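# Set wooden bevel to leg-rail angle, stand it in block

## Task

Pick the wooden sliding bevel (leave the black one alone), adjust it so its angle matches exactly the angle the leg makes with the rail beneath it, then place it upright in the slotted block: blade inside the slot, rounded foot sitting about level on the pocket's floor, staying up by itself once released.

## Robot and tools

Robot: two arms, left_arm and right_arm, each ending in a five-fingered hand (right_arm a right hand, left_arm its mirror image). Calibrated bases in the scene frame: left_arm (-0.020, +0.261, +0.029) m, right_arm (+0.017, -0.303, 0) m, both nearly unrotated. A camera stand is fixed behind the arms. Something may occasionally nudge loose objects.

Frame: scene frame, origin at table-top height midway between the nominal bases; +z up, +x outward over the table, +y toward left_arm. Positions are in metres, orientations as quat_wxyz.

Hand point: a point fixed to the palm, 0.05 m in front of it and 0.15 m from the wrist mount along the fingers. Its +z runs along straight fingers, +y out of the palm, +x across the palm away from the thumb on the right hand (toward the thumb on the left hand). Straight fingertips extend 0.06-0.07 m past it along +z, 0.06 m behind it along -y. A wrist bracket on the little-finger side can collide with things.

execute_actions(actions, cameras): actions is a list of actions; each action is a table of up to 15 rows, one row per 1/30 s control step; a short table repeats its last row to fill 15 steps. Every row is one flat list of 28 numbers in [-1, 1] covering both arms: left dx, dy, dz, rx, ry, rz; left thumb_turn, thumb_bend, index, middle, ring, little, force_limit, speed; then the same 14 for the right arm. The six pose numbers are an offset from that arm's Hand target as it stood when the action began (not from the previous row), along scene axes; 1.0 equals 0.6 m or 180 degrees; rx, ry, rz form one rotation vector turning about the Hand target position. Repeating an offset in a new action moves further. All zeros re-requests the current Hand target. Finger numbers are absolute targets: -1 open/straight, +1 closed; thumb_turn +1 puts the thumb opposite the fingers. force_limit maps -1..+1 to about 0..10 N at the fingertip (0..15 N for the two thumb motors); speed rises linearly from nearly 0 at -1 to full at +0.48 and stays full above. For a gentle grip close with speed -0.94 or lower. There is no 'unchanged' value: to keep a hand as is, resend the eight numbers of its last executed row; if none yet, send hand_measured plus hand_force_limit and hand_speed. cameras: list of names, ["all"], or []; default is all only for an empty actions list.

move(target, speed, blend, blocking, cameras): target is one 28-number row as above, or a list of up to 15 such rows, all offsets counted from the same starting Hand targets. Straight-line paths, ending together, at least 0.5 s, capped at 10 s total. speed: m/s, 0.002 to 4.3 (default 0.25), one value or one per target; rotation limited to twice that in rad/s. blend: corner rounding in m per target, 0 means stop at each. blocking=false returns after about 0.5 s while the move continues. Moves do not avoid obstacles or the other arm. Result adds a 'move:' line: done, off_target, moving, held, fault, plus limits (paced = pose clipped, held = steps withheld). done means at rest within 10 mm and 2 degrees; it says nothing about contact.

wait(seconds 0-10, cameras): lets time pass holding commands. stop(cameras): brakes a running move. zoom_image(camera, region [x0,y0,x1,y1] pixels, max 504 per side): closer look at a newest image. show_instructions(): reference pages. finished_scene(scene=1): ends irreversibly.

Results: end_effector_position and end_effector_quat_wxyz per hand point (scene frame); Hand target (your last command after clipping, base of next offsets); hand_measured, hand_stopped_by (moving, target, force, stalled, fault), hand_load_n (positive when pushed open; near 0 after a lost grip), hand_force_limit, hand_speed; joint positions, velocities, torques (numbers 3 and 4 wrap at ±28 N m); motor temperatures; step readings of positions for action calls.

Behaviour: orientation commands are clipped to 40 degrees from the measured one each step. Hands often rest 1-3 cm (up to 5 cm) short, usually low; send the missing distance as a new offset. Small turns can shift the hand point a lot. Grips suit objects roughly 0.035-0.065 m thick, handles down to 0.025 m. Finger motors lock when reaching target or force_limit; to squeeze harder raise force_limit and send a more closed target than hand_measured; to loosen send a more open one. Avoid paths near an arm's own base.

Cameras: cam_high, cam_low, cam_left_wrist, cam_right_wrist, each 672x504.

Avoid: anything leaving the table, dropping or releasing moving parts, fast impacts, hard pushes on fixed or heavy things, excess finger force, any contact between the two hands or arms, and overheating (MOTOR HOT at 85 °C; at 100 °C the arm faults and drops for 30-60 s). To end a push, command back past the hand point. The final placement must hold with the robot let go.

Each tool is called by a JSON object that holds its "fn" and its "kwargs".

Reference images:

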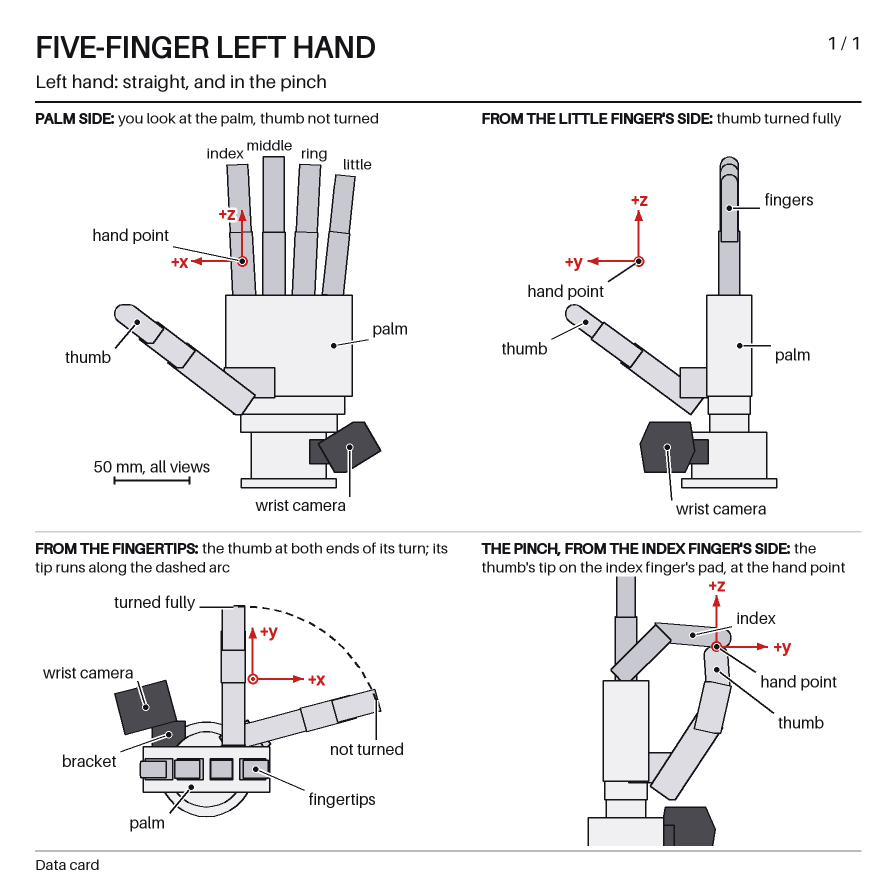

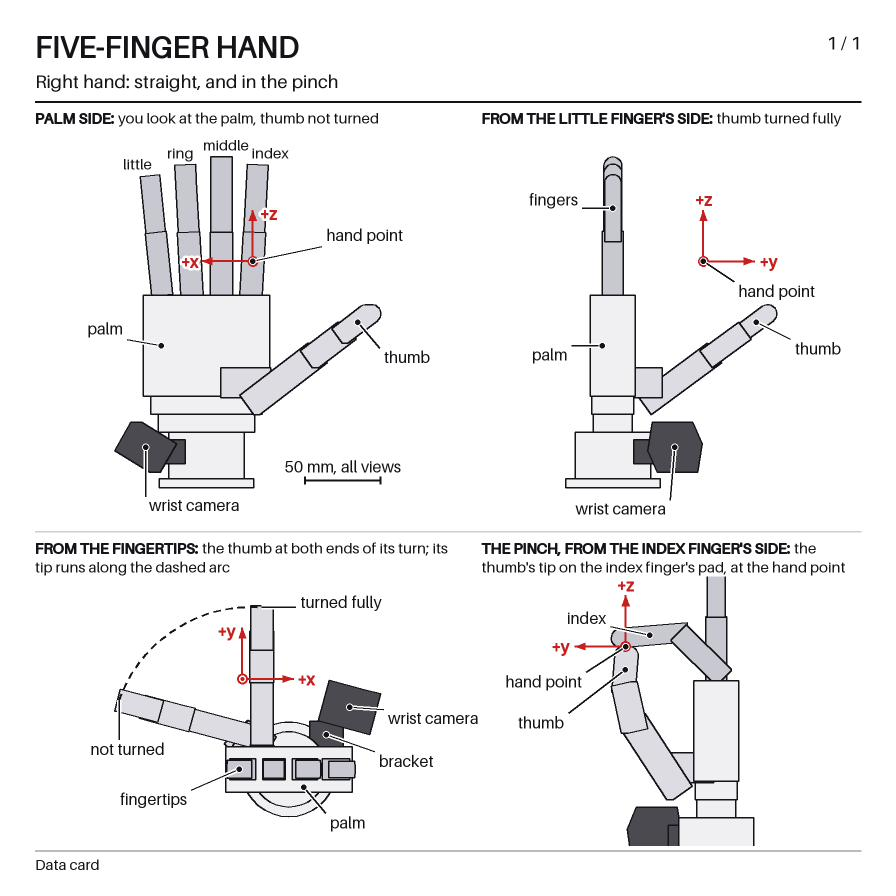

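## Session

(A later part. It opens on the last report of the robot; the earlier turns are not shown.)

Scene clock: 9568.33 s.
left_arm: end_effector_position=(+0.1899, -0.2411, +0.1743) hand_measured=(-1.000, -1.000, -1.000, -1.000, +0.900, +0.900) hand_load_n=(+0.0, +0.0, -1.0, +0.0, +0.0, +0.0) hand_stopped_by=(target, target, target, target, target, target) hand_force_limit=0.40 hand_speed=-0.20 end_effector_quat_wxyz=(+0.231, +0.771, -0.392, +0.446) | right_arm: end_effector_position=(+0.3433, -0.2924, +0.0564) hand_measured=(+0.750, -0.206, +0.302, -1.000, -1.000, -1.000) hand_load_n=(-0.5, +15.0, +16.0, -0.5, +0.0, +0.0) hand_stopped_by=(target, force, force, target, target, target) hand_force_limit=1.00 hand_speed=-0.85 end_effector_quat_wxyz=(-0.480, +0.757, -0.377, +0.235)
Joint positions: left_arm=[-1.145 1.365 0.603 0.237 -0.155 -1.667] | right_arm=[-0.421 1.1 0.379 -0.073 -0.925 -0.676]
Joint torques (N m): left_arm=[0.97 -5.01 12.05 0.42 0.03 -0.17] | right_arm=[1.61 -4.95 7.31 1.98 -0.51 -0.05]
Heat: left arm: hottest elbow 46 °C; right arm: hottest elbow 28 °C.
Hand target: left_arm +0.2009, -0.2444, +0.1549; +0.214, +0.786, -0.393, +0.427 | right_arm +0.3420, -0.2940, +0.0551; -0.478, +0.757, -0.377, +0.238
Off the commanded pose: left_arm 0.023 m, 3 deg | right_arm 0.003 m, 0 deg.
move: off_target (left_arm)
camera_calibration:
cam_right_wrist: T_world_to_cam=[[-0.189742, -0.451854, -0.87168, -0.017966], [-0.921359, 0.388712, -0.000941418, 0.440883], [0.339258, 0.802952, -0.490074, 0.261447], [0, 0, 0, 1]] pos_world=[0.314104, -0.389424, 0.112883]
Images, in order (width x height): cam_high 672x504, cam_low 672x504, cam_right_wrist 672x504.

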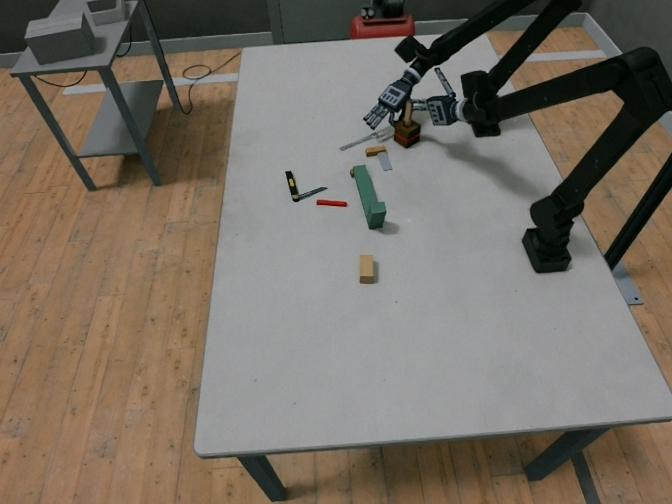

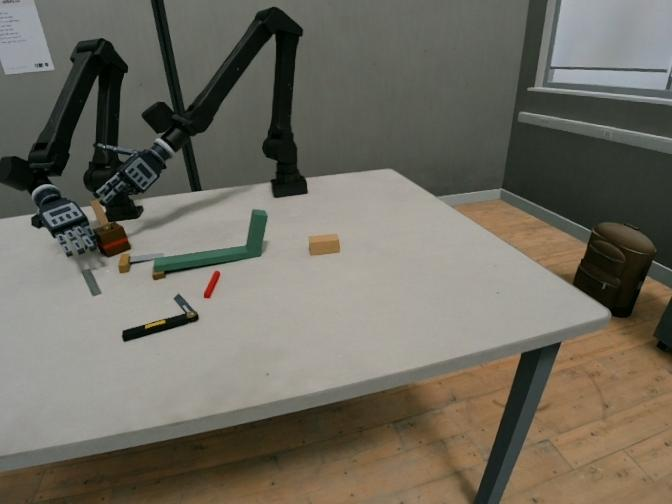

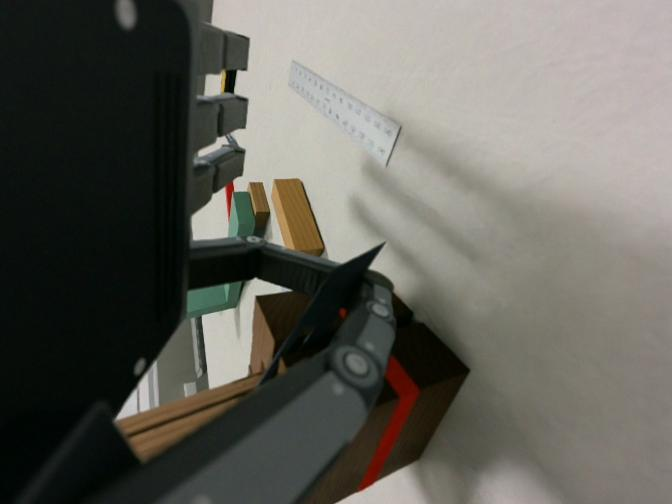

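{"fn": "move", "kwargs": {"target": [-0.002,0.0027,-0.035,0.0044,0.0033,0,-1,-1,-1,-1,0.9,0.9,0.4,-0.2,0,0,0,0,0,0,0.75,0.0,0.57,-1,-1,-1,1.0,-0.85], "speed": 0.04, "cameras": ["cam_high","cam_low","cam_right_wrist"]}}

{"fn": "zoom_image", "kwargs": {"camera": "cam_high", "region": [390, 80, 450, 140]}}

{"fn": "zoom_image", "kwargs": {"camera": "cam_low", "region": [80, 170, 160, 240]}}

{"fn": "zoom_image", "kwargs": {"camera": "cam_right_wrist", "region": [120, 220, 420, 480]}}

Scene clock: 9605.43 s.
left_arm: end_effector_position=(+0.1923, -0.2416, +0.1331) hand_measured=(-1.000, -1.000, -1.000, -1.000, +0.900, +0.900) hand_load_n=(+0.0, +0.0, +0.5, +0.0, +0.0, +0.0) hand_stopped_by=(target, target, target, target, target, target) hand_force_limit=0.40 hand_speed=-0.20 end_effector_quat_wxyz=(+0.211, +0.786, -0.401, +0.421) | right_arm: end_effector_position=(+0.3433, -0.2921, +0.0566) hand_measured=(+0.750, -0.206, +0.302, -1.000, -1.000, -1.000) hand_load_n=(-1.0, +14.5, +15.0, -0.5, +0.0, +0.0) hand_stopped_by=(target, force, force, target, target, target) hand_force_limit=1.00 hand_speed=-0.85 end_effector_quat_wxyz=(-0.480, +0.757, -0.376, +0.235)
Joint positions: left_arm=[-1.14 1.45 0.606 0.246 -0.152 -1.667] | right_arm=[-0.421 1.1 0.379 -0.073 -0.926 -0.676]
Joint torques (N m): left_arm=[0.67 -8.7 9.92 1.68 -0.02 -0.2] | right_arm=[1.61 -4.95 7.43 1.96 -0.45 -0.06]
Heat: left arm: hottest elbow 44 °C; right arm: hottest elbow 28 °C.
Hand target: left_arm +0.1999, -0.2428, +0.1341; +0.210, +0.789, -0.395, +0.421 | right_arm +0.3420, -0.2940, +0.0551; -0.478, +0.757, -0.377, +0.238
Off the commanded pose: left_arm 0.008 m, 1 deg | right_arm 0.003 m, 0 deg.
move: done
camera_calibration:
cam_right_wrist: T_world_to_cam=[[-0.188867, -0.451168, -0.872225, -0.0177361], [-0.921752, 0.387779, -0.000992489, 0.440572], [0.338679, 0.803787, -0.489104, 0.261733], [0, 0, 0, 1]] pos_world=[0.314105, -0.389225, 0.112982]
Images, in order (width x height): cam_high 672x504, cam_low 672x504, cam_right_wrist 672x504.

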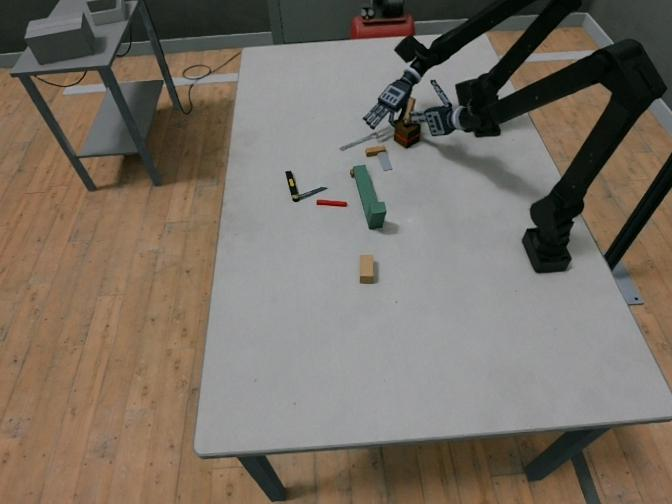

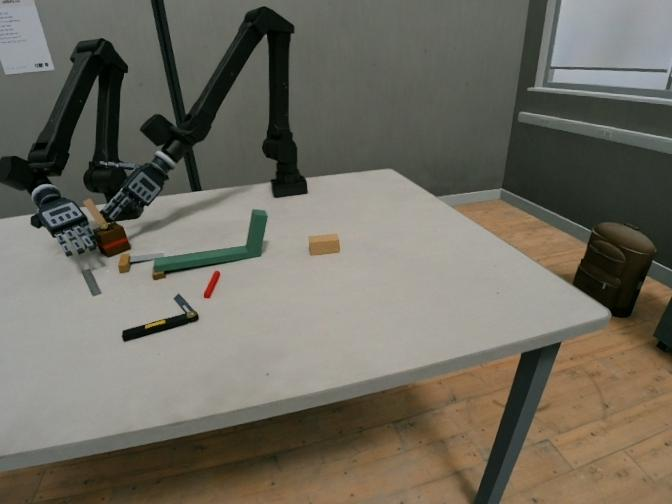

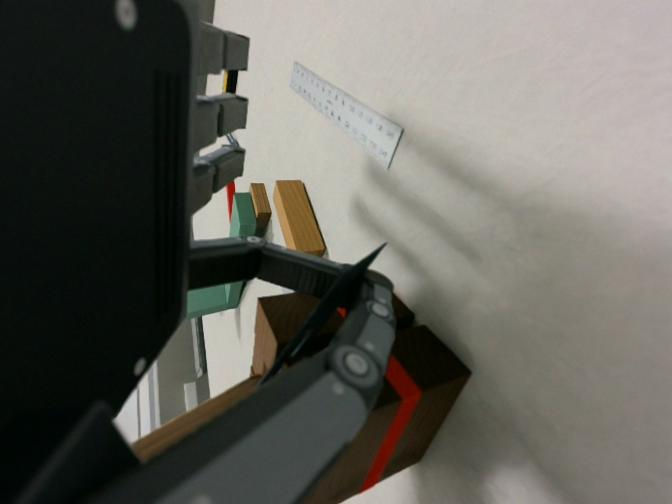

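Scaled by 8.400 from the camera's 672x504 image, which has a finer 960x720 frame.

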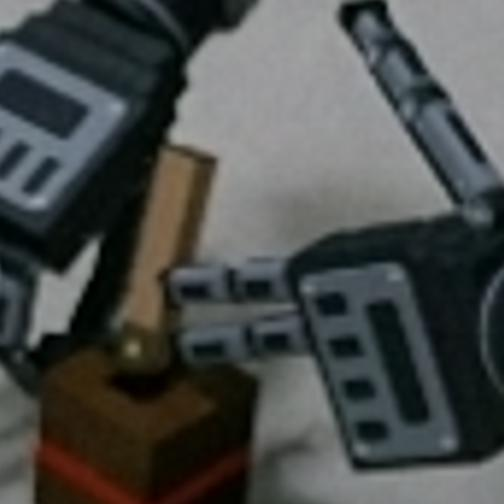

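Scaled by 6.300 from the camera's 672x504 image, which has a finer 960x720 frame.

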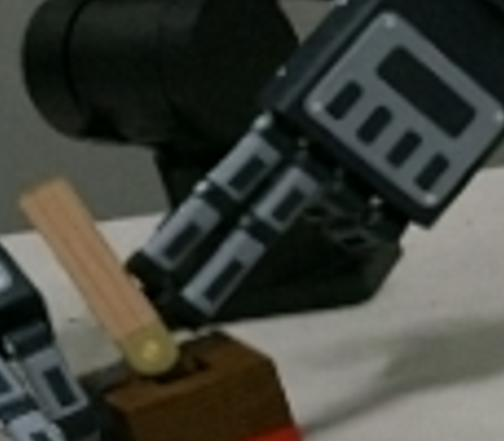

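Scaled by 1.680 from the camera's 672x504 image, which has a finer 960x720 frame.

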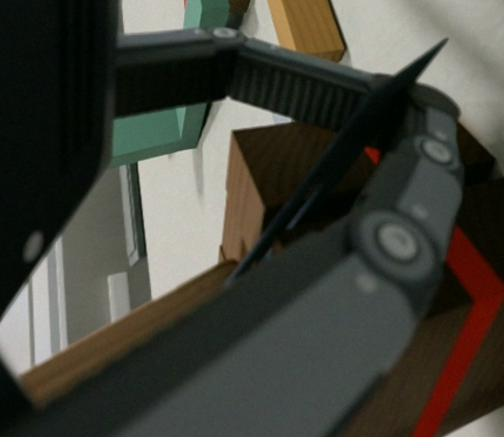

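{"fn": "wait", "kwargs": {"seconds": 0, "cameras": ["cam_left_wrist","cam_right_wrist","cam_high","cam_low"]}}

{"fn": "zoom_image", "kwargs": {"camera": "cam_low", "region": [70, 190, 130, 250]}}

{"fn": "zoom_image", "kwargs": {"camera": "cam_high", "region": [385, 90, 435, 140]}}

{"fn": "zoom_image", "kwargs": {"camera": "cam_right_wrist", "region": [240, 220, 420, 400]}}

Scene clock: 9629.53 s.
left_arm: end_effector_position=(+0.1923, -0.2416, +0.1331) hand_measured=(-1.000, -1.000, -1.000, -1.000, +0.900, +0.900) hand_load_n=(+0.0, +0.0, +0.0, +0.0, +0.0, +0.0) hand_stopped_by=(target, target, target, target, target, target) hand_force_limit=0.40 hand_speed=-0.20 end_effector_quat_wxyz=(+0.211, +0.786, -0.401, +0.421) | right_arm: end_effector_position=(+0.3433, -0.2921, +0.0566) hand_measured=(+0.750, -0.206, +0.302, -1.000, -1.000, -1.000) hand_load_n=(-1.0, +14.0, +15.0, +0.0, +0.0, +0.0) hand_stopped_by=(target, force, force, target, target, target) hand_force_limit=1.00 hand_speed=-0.85 end_effector_quat_wxyz=(-0.480, +0.757, -0.376, +0.235)
Joint positions: left_arm=[-1.14 1.45 0.606 0.246 -0.152 -1.667] | right_arm=[-0.421 1.1 0.379 -0.073 -0.926 -0.676]
Joint torques (N m): left_arm=[0.62 -8.82 10.03 1.68 -0.02 -0.19] | right_arm=[1.61 -4.95 7.34 1.98 -0.45 -0.05]
Heat: left arm: hottest elbow 41 °C; right arm: hottest elbow 28 °C.
Hand target: left_arm +0.1999, -0.2428, +0.1341; +0.210, +0.789, -0.395, +0.421 | right_arm +0.3420, -0.2940, +0.0551; -0.478, +0.757, -0.377, +0.238
Off the commanded pose: left_arm 0.008 m, 1 deg | right_arm 0.003 m, 0 deg.
camera_calibration:
cam_left_wrist: T_world_to_cam=[[0.86806, 0.452712, 0.203775, -0.0844381], [-0.118993, -0.208767, 0.970699, -0.148229], [0.481989, -0.866873, -0.127353, -0.171807], [0, 0, 0, 1]] pos_world=[0.138469, -0.141654, 0.139212]
cam_right_wrist: T_world_to_cam=[[-0.188867, -0.451168, -0.872225, -0.0177361], [-0.921752, 0.387779, -0.000992489, 0.440572], [0.338679, 0.803787, -0.489104, 0.261733], [0, 0, 0, 1]] pos_world=[0.314105, -0.389225, 0.112982]

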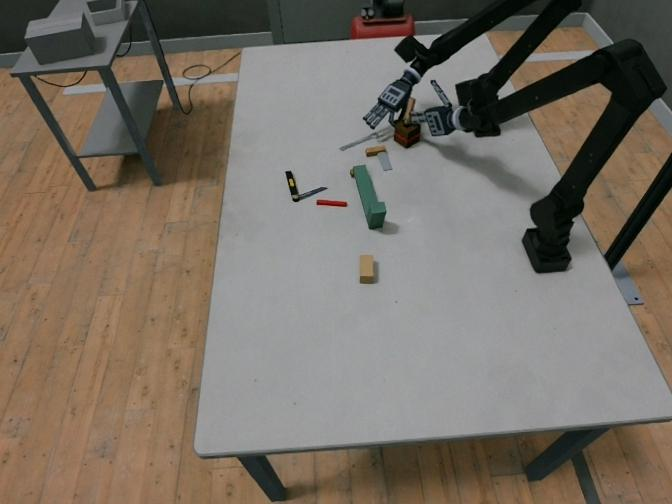

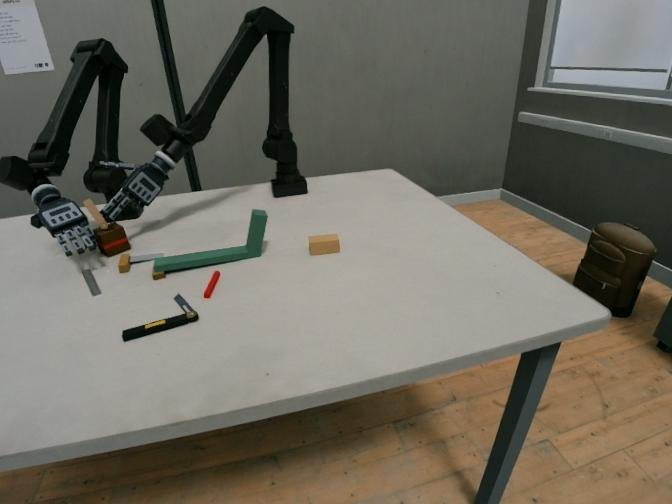

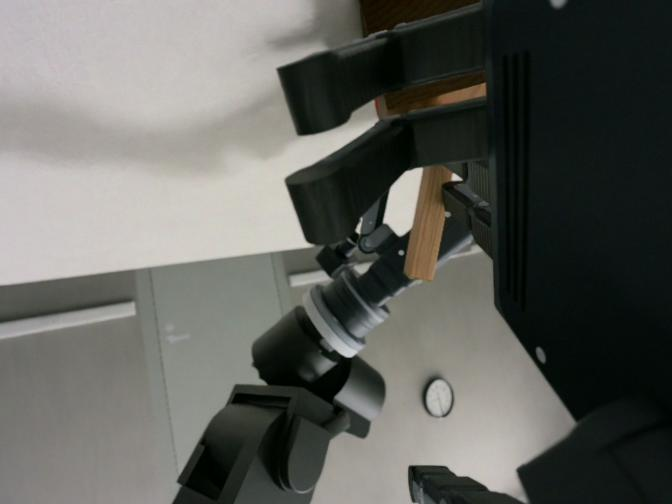

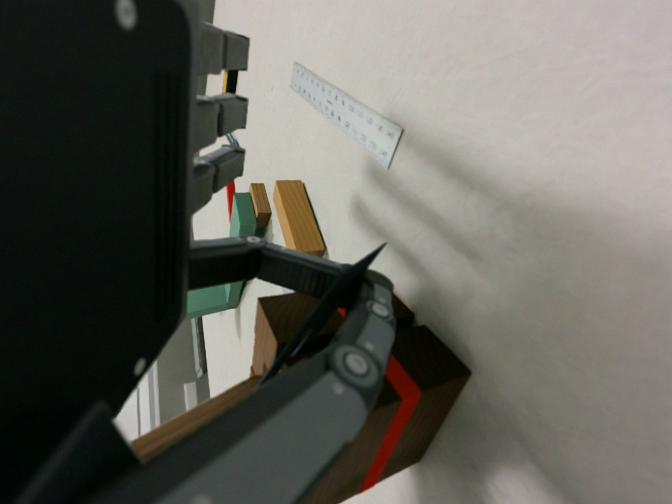

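Scaled by 8.400 from the camera's 672x504 image, which has a finer 960x720 frame.

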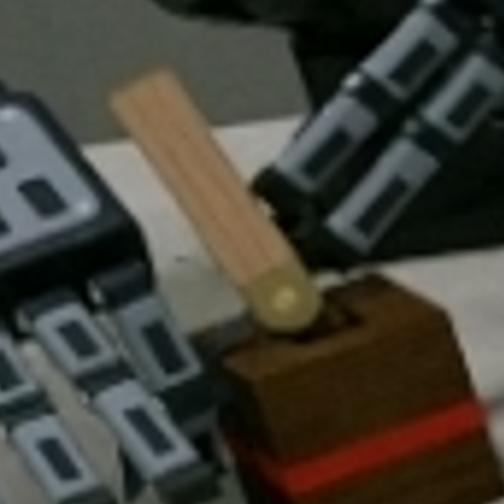

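Scaled by 10.080 from the camera's 672x504 image, which has a finer 960x720 frame.

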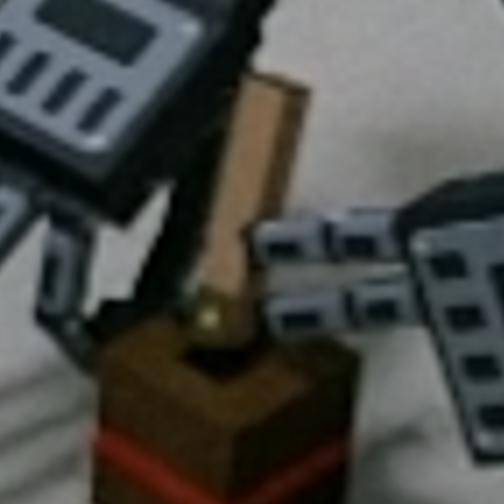

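Scaled by 2.800 from the camera's 672x504 image, which has a finer 960x720 frame.

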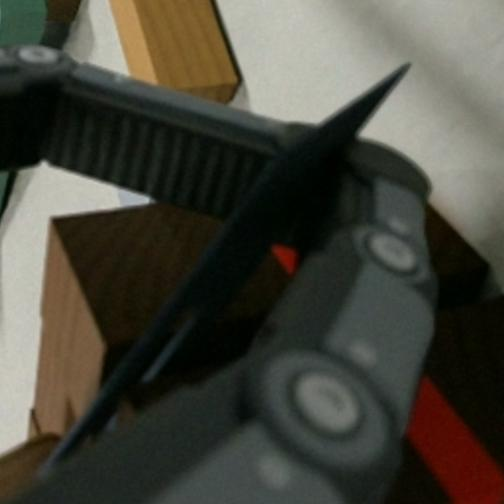

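{"fn": "move", "kwargs": {"target": [-0.06,0.08,0.033,0,0,0,-1,-1,-1,-1,0.9,0.9,0.4,-0.2,0,0,0.05,0,0,0,0.75,0.0,0.57,-1,-1,-1,1.0,-0.85], "speed": 0.05, "cameras": ["cam_high","cam_low"]}}

{"fn": "zoom_image", "kwargs": {"camera": "cam_low", "region": [70, 180, 130, 240]}}

{"fn": "zoom_image", "kwargs": {"camera": "cam_high", "region": [385, 80, 435, 130]}}

Scene clock: 9722.90 s.
left_arm: end_effector_position=(+0.1710, -0.1980, +0.1584) hand_measured=(-1.000, -1.000, -1.000, -1.000, +0.900, +0.900) hand_load_n=(+0.0, +0.0, +0.0, +0.0, +0.0, +0.0) hand_stopped_by=(target, target, target, target, target, target) hand_force_limit=0.40 hand_speed=-0.20 end_effector_quat_wxyz=(+0.210, +0.785, -0.394, +0.429) | right_arm: end_effector_position=(+0.3310, -0.2876, +0.0677) hand_measured=(+0.750, -0.206, +0.302, -1.000, -1.000, -1.000) hand_load_n=(-1.0, +13.5, +16.5, +0.0, +0.0, +0.0) hand_stopped_by=(target, force, force, target, target, target) hand_force_limit=1.00 hand_speed=-0.85 end_effector_quat_wxyz=(-0.477, +0.758, -0.383, +0.226)
Joint positions: left_arm=[-1.152 1.252 0.501 0.166 -0.179 -1.678] | right_arm=[-0.421 1.023 0.384 -0.183 -0.92 -0.682]
Joint torques (N m): left_arm=[-1.2 -7.82 8.73 1.39 -0.13 -0.28] | right_arm=[1.61 -5.19 11.77 0.83 -0.72 0.04]
Heat: left arm: hottest elbow 39 °C; right arm: hottest elbow 28 °C.
Hand target: left_arm +0.1638, -0.1948, +0.1538; +0.210, +0.789, -0.395, +0.421 | right_arm +0.3421, -0.2941, +0.0852; -0.478, +0.757, -0.377, +0.238
Off the commanded pose: left_arm 0.009 m, 1 deg | right_arm 0.022 m, 2 deg.
move: off_target (right_arm)
Images, in order (width x height): cam_high 672x504, cam_low 672x504.

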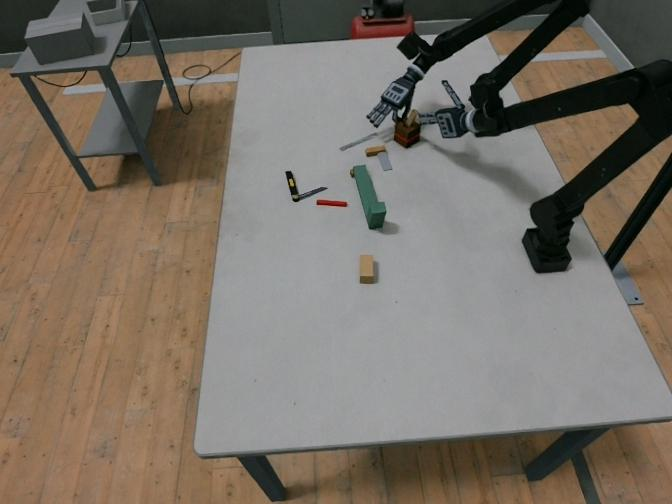

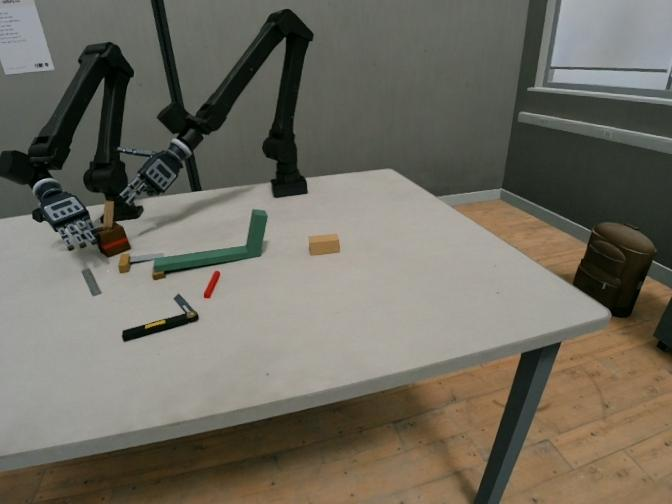

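Scaled by 8.400 from the camera's 672x504 image, which has a finer 960x720 frame.

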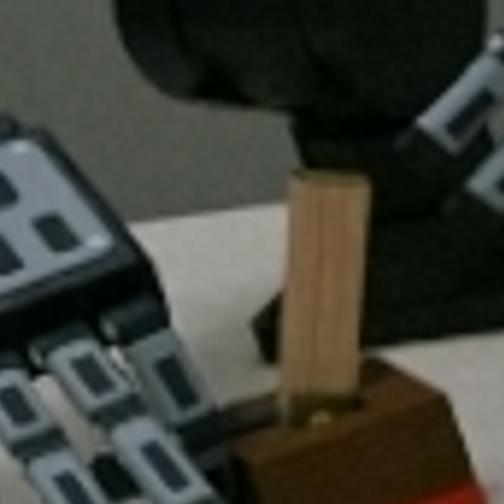

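Scaled by 10.080 from the camera's 672x504 image, which has a finer 960x720 frame.

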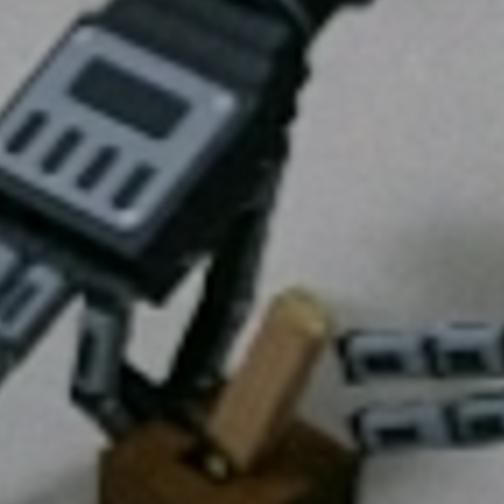

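{"fn": "wait", "kwargs": {"seconds": 0, "cameras": ["cam_right_wrist"]}}

{"fn": "zoom_image", "kwargs": {"camera": "cam_right_wrist", "region": [120, 220, 420, 480]}}

Scene clock: 9731.70 s.
left_arm: end_effector_position=(+0.1711, -0.1980, +0.1584) hand_measured=(-1.000, -1.000, -1.000, -1.000, +0.900, +0.900) hand_load_n=(+0.0, +0.0, +0.0, +0.0, +0.0, +0.0) hand_stopped_by=(target, target, target, target, target, target) hand_force_limit=0.40 hand_speed=-0.20 end_effector_quat_wxyz=(+0.210, +0.785, -0.394, +0.429) | right_arm: end_effector_position=(+0.3311, -0.2877, +0.0678) hand_measured=(+0.750, -0.206, +0.302, -1.000, -1.000, -1.000) hand_load_n=(-1.0, +13.5, +16.5, +0.0, +0.0, +0.0) hand_stopped_by=(target, force, force, target, target, target) hand_force_limit=1.00 hand_speed=-0.85 end_effector_quat_wxyz=(-0.477, +0.758, -0.383, +0.226)
Joint positions: left_arm=[-1.152 1.252 0.501 0.166 -0.179 -1.678] | right_arm=[-0.421 1.023 0.384 -0.183 -0.92 -0.682]
Joint torques (N m): left_arm=[-1.2 -7.88 8.73 1.29 -0.14 -0.29] | right_arm=[1.61 -5.19 11.78 0.87 -0.72 0.03]
Heat: left arm: hottest elbow 39 °C; right arm: hottest elbow 29 °C.
Hand target: left_arm +0.1638, -0.1948, +0.1539; +0.210, +0.789, -0.395, +0.421 | right_arm +0.3420, -0.2940, +0.0852; -0.478, +0.757, -0.377, +0.238
Off the commanded pose: left_arm 0.009 m, 1 deg | right_arm 0.021 m, 2 deg.
camera_calibration:
cam_right_wrist: T_world_to_cam=[[-0.210745, -0.447909, -0.868887, -0.000276915], [-0.920731, 0.389549, 0.022508, 0.426233], [0.328392, 0.804754, -0.494499, 0.271839], [0, 0, 0, 1]] pos_world=[0.303118, -0.384926, 0.12459]
Images, in order (width x height): cam_right_wrist 672x504.

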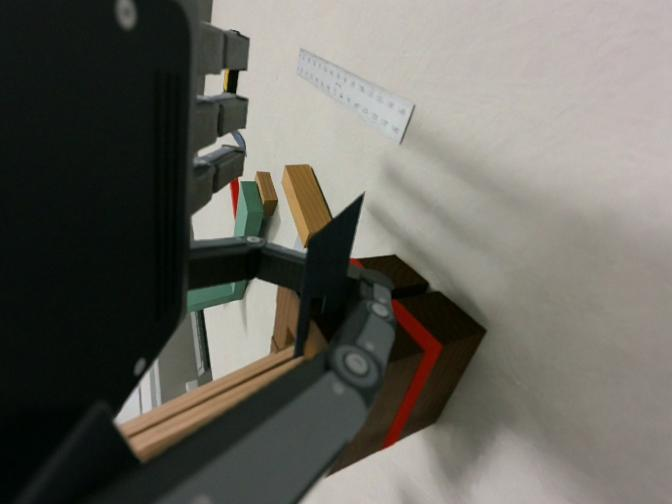

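Scaled by 1.680 from the camera's 672x504 image, which has a finer 960x720 frame.

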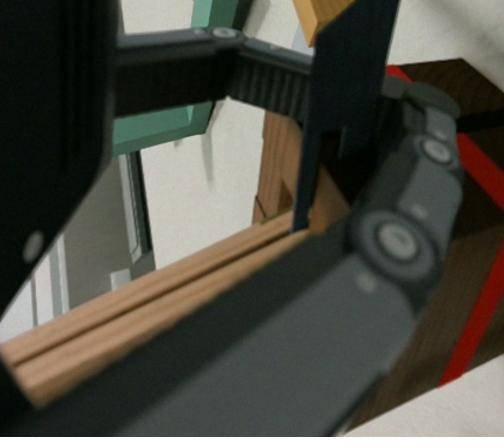

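{"fn": "move", "kwargs": {"target": [[0,0,0,0,0,0,-1,-1,-1,-1,0.9,0.9,0.4,-0.2,0.006,-0.012,0.04,0,0,0,0.75,0.0,0.57,-1,-1,-1,1.0,-0.85],[0,0,0,0,0,0,-1,-1,-1,-1,0.9,0.9,0.4,-0.2,0.006,-0.012,0.04,0.0889,0.0667,0,0.75,0.0,0.57,-1,-1,-1,1.0,-0.85]], "speed": 0.06, "cameras": ["all"]}}

{"fn": "zoom_image", "kwargs": {"camera": "cam_low", "region": [60, 160, 140, 240]}}

{"fn": "zoom_image", "kwargs": {"camera": "cam_high", "region": [380, 70, 440, 130]}}

{"fn": "zoom_image", "kwargs": {"camera": "cam_right_wrist", "region": [120, 180, 420, 480]}}

Scene clock: 9815.33 s.
left_arm: end_effector_position=(+0.1711, -0.1980, +0.1584) hand_measured=(-1.000, -1.000, -1.000, -1.000, +0.900, +0.900) hand_load_n=(+0.0, +0.0, +0.0, +0.0, +0.0, +0.0) hand_stopped_by=(target, target, target, target, target, target) hand_force_limit=0.40 hand_speed=-0.20 end_effector_quat_wxyz=(+0.210, +0.785, -0.394, +0.429) | right_arm: end_effector_position=(+0.3320, -0.2912, +0.0983) hand_measured=(+0.750, -0.206, +0.302, -1.000, -1.000, -1.000) hand_load_n=(-1.0, +14.0, +14.5, +0.0, +0.0, +0.0) hand_stopped_by=(target, force, force, target, target, target) hand_force_limit=1.00 hand_speed=-0.85 end_effector_quat_wxyz=(-0.536, +0.706, -0.453, +0.097)
Joint positions: left_arm=[-1.152 1.252 0.501 0.166 -0.179 -1.678] | right_arm=[-0.508 1.17 0.549 -0.475 -1.095 -0.657]
Joint torques (N m): left_arm=[-1.2 -7.88 8.73 1.29 -0.13 -0.29] | right_arm=[1.32 -4.66 12.11 0.72 -0.85 0.12]
Heat: left arm: hottest elbow 39 °C; right arm: hottest elbow 32 °C.
Hand target: left_arm +0.1638, -0.1948, +0.1538; +0.210, +0.789, -0.395, +0.421 | right_arm +0.3456, -0.3013, +0.1091; -0.536, +0.704, -0.454, +0.103
Off the commanded pose: left_arm 0.009 m, 1 deg | right_arm 0.020 m, 1 deg.
move: off_target (right_arm)
camera_calibration:
cam_left_wrist: T_world_to_cam=[[0.858238, 0.469088, 0.208288, -0.0865995], [-0.126537, -0.199911, 0.971609, -0.16328], [0.497409, -0.860228, -0.112214, -0.124294], [0, 0, 0, 1]] pos_world=[0.115487, -0.0989397, 0.162734]
cam_right_wrist: T_world_to_cam=[[-0.381823, -0.208225, -0.900474, 0.154511], [-0.89094, 0.342077, 0.298679, 0.376798], [0.245839, 0.916311, -0.316129, 0.331823], [0, 0, 0, 1]] pos_world=[0.313126, -0.400774, 0.13149]

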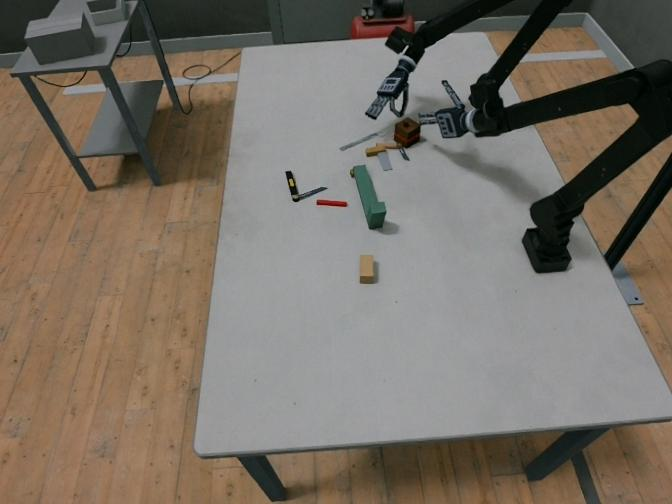

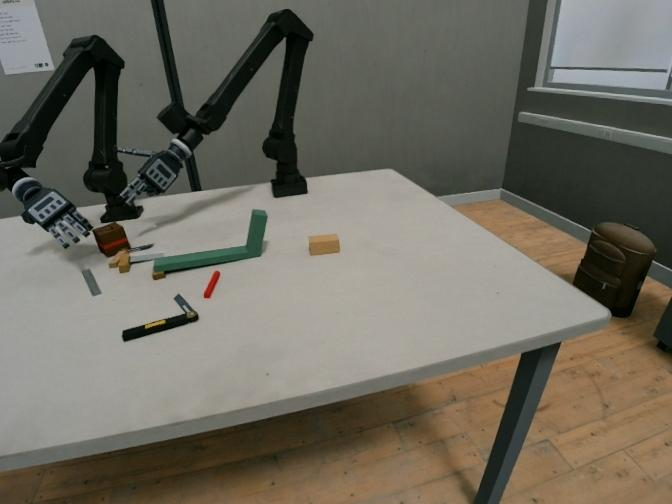

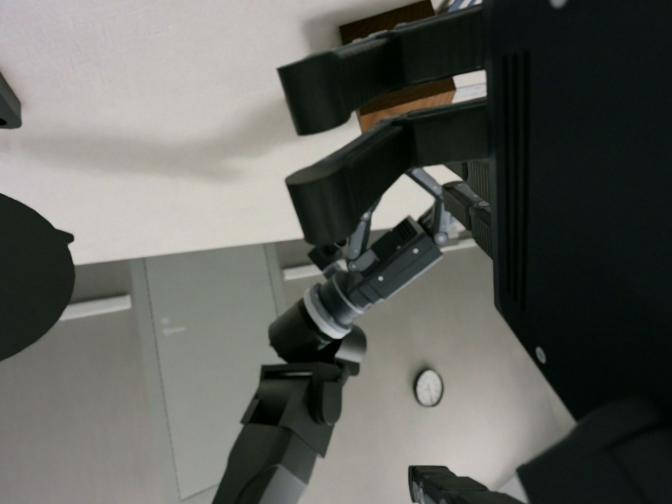

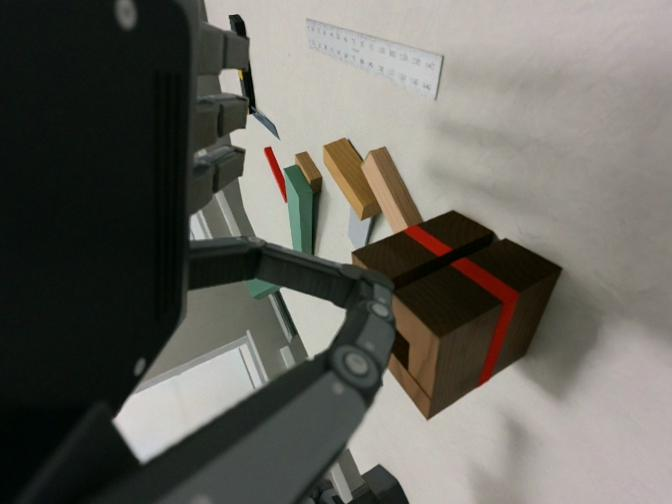

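Scaled by 6.300 from the camera's 672x504 image, which has a finer 960x720 frame.

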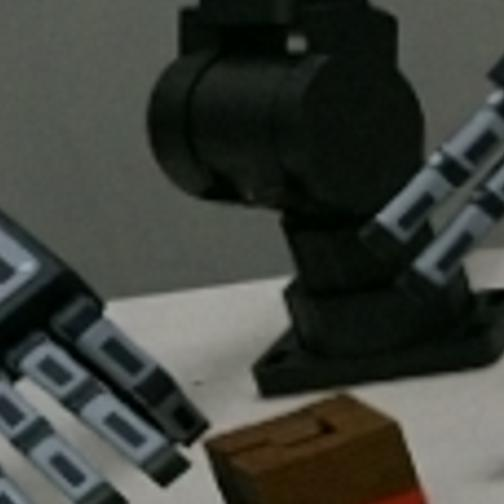

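Scaled by 8.400 from the camera's 672x504 image, which has a finer 960x720 frame.

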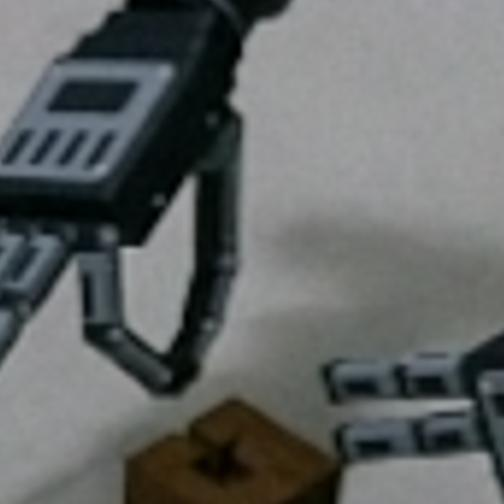

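Scaled by 1.680 from the camera's 672x504 image, which has a finer 960x720 frame.

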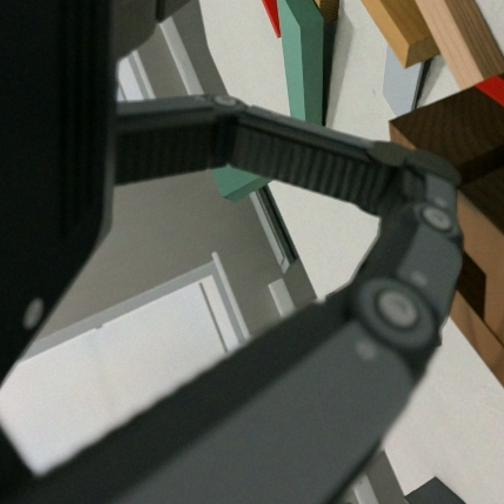

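{"fn": "zoom_image", "kwargs": {"camera": "cam_high", "region": [350, 110, 440, 190]}}

{"fn": "zoom_image", "kwargs": {"camera": "cam_low", "region": [70, 210, 200, 310]}}

{"fn": "zoom_image", "kwargs": {"camera": "cam_right_wrist", "region": [280, 100, 500, 300]}}

Scaled by 5.600 from the camera's 672x504 image, which has a finer 960x720 frame.

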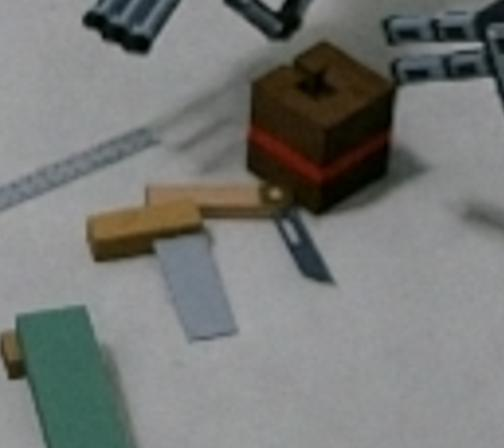

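Scaled by 3.877 from the camera's 672x504 image, which has a finer 960x720 frame.

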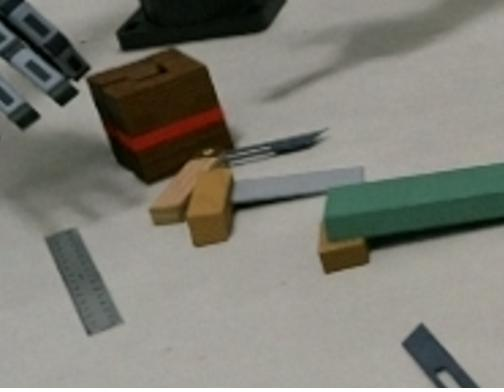

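Scaled by 2.291 from the camera's 672x504 image, which has a finer 960x720 frame.

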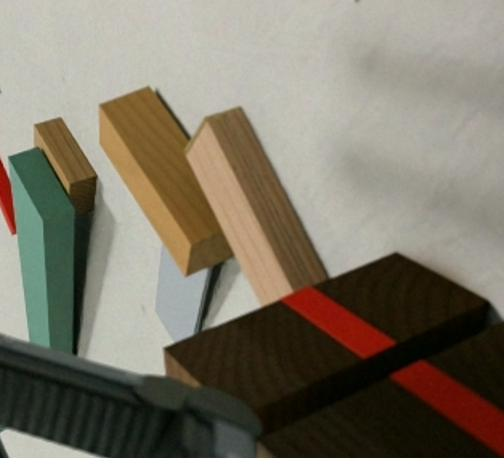

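{"fn": "move", "kwargs": {"target": [[0,0,0,0,0,0,-1,-1,-1,-1,0.9,0.9,0.4,-0.2,0,0,0.15,0,0,0,0.15,-0.17,-1,-1,-1,-1,1.0,-0.2],[0,0,0,0,0,0,-1,-1,-1,-1,0.9,0.9,0.4,-0.2,0.15,0.085,0.15,-0.203,0.189,0,0.15,-0.17,-1,-1,-1,-1,1.0,-0.2],[0,0,0,0,0,0,-1,-1,-1,-1,0.9,0.9,0.4,-0.2,0.15,0.085,0.1,-0.203,0.189,0,0.15,-0.17,-1,-1,-1,-1,1.0,-0.2]], "speed": 0.2, "blend": [0.03, 0.0, 0.0], "cameras": ["cam_right_wrist","cam_high"]}}

Scene clock: 9889.27 s.
left_arm: end_effector_position=(+0.1711, -0.1980, +0.1584) hand_measured=(-1.000, -1.000, -1.000, -1.000, +0.900, +0.900) hand_load_n=(+0.0, +0.0, +0.0, +0.0, +0.0, +0.0) hand_stopped_by=(target, target, target, target, target, target) hand_force_limit=0.40 hand_speed=-0.20 end_effector_quat_wxyz=(+0.210, +0.785, -0.394, +0.429) | right_arm: end_effector_position=(+0.4356, -0.2533, +0.1848) hand_measured=(+0.150, -0.170, -1.000, -1.000, -1.000, -1.000) hand_load_n=(+0.0, +0.0, -0.5, +0.0, +0.0, +0.5) hand_stopped_by=(target, target, target, target, target, target) hand_force_limit=1.00 hand_speed=-0.20 end_effector_quat_wxyz=(-0.146, +0.833, -0.531, +0.043)
Joint positions: left_arm=[-1.152 1.252 0.501 0.166 -0.179 -1.678] | right_arm=[0.028 1.455 1.303 -1.182 -0.195 -0.394]
Joint torques (N m): left_arm=[-1.2 -7.88 8.73 1.28 -0.13 -0.29] | right_arm=[2.61 -10.52 8.06 1.66 -0.03 0.11]
Motor temperatures (°C): left_arm=[21 24 39 21 22 20] | right_arm=[21 23 37 23 23 21]
Heat: left arm: hottest elbow 39 °C; right arm: hottest elbow 37 °C.
Hand target: left_arm +0.1638, -0.1948, +0.1538; +0.210, +0.789, -0.395, +0.421 | right_arm +0.4356, -0.2503, +0.1691; -0.138, +0.833, -0.534, +0.032
Off the commanded pose: left_arm 0.009 m, 1 deg | right_arm 0.016 m, 2 deg.
move: off_target (right_arm)
camera_calibration:
cam_right_wrist: T_world_to_cam=[[-0.740201, -0.605958, -0.291405, 0.22271], [-0.666571, 0.604433, 0.436284, 0.373606], [-0.0882351, 0.517181, -0.851316, 0.442306], [0, 0, 0, 1]] pos_world=[0.452913, -0.319619, 0.278443]
Images, in order (width x height): cam_high 672x504, cam_right_wrist 672x504.

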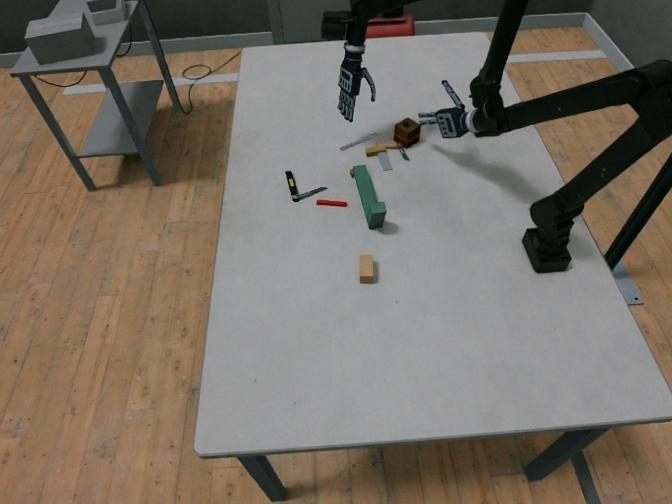

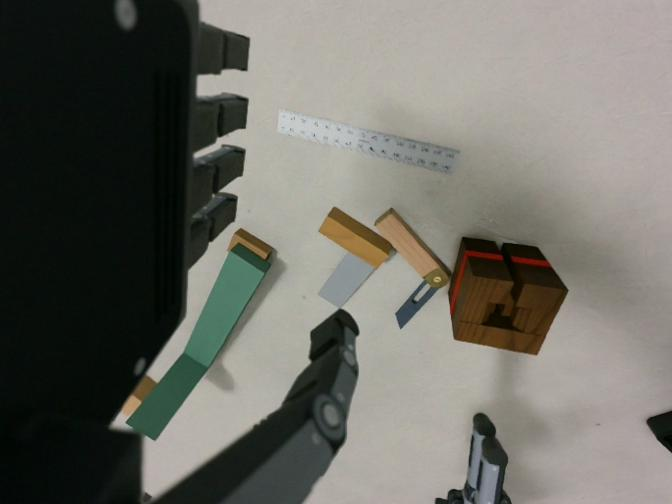

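Excellent view. Zoom in to measure the angle.

{"fn": "zoom_image", "kwargs": {"camera": "cam_right_wrist", "region": [360, 195, 460, 335]}}

{"fn": "zoom_image", "kwargs": {"camera": "cam_right_wrist", "region": [110, 210, 290, 450]}}

Scaled by 3.600 from the camera's 672x504 image, which has a finer 960x720 frame.

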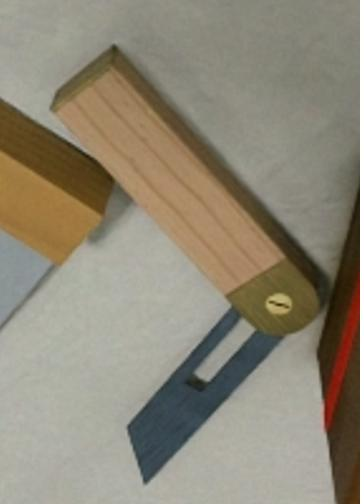

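Scaled by 2.100 from the camera's 672x504 image, which has a finer 960x720 frame.

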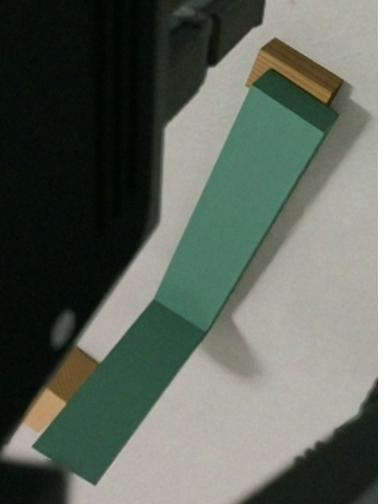

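{"fn": "zoom_image", "kwargs": {"camera": "cam_right_wrist", "region": [370, 200, 450, 290]}}

{"fn": "zoom_image", "kwargs": {"camera": "cam_right_wrist", "region": [385, 265, 455, 335]}}

Scaled by 5.600 from the camera's 672x504 image, which has a finer 960x720 frame.

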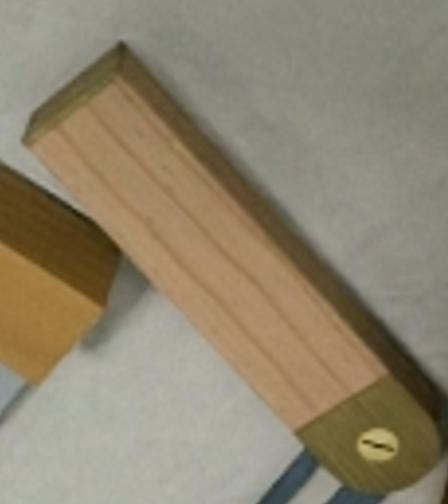

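Scaled by 7.200 from the camera's 672x504 image, which has a finer 960x720 frame.

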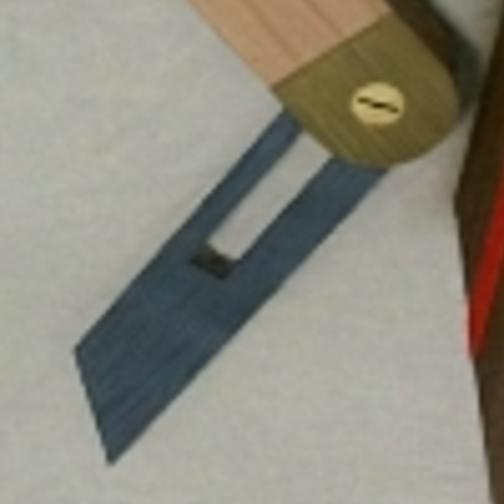

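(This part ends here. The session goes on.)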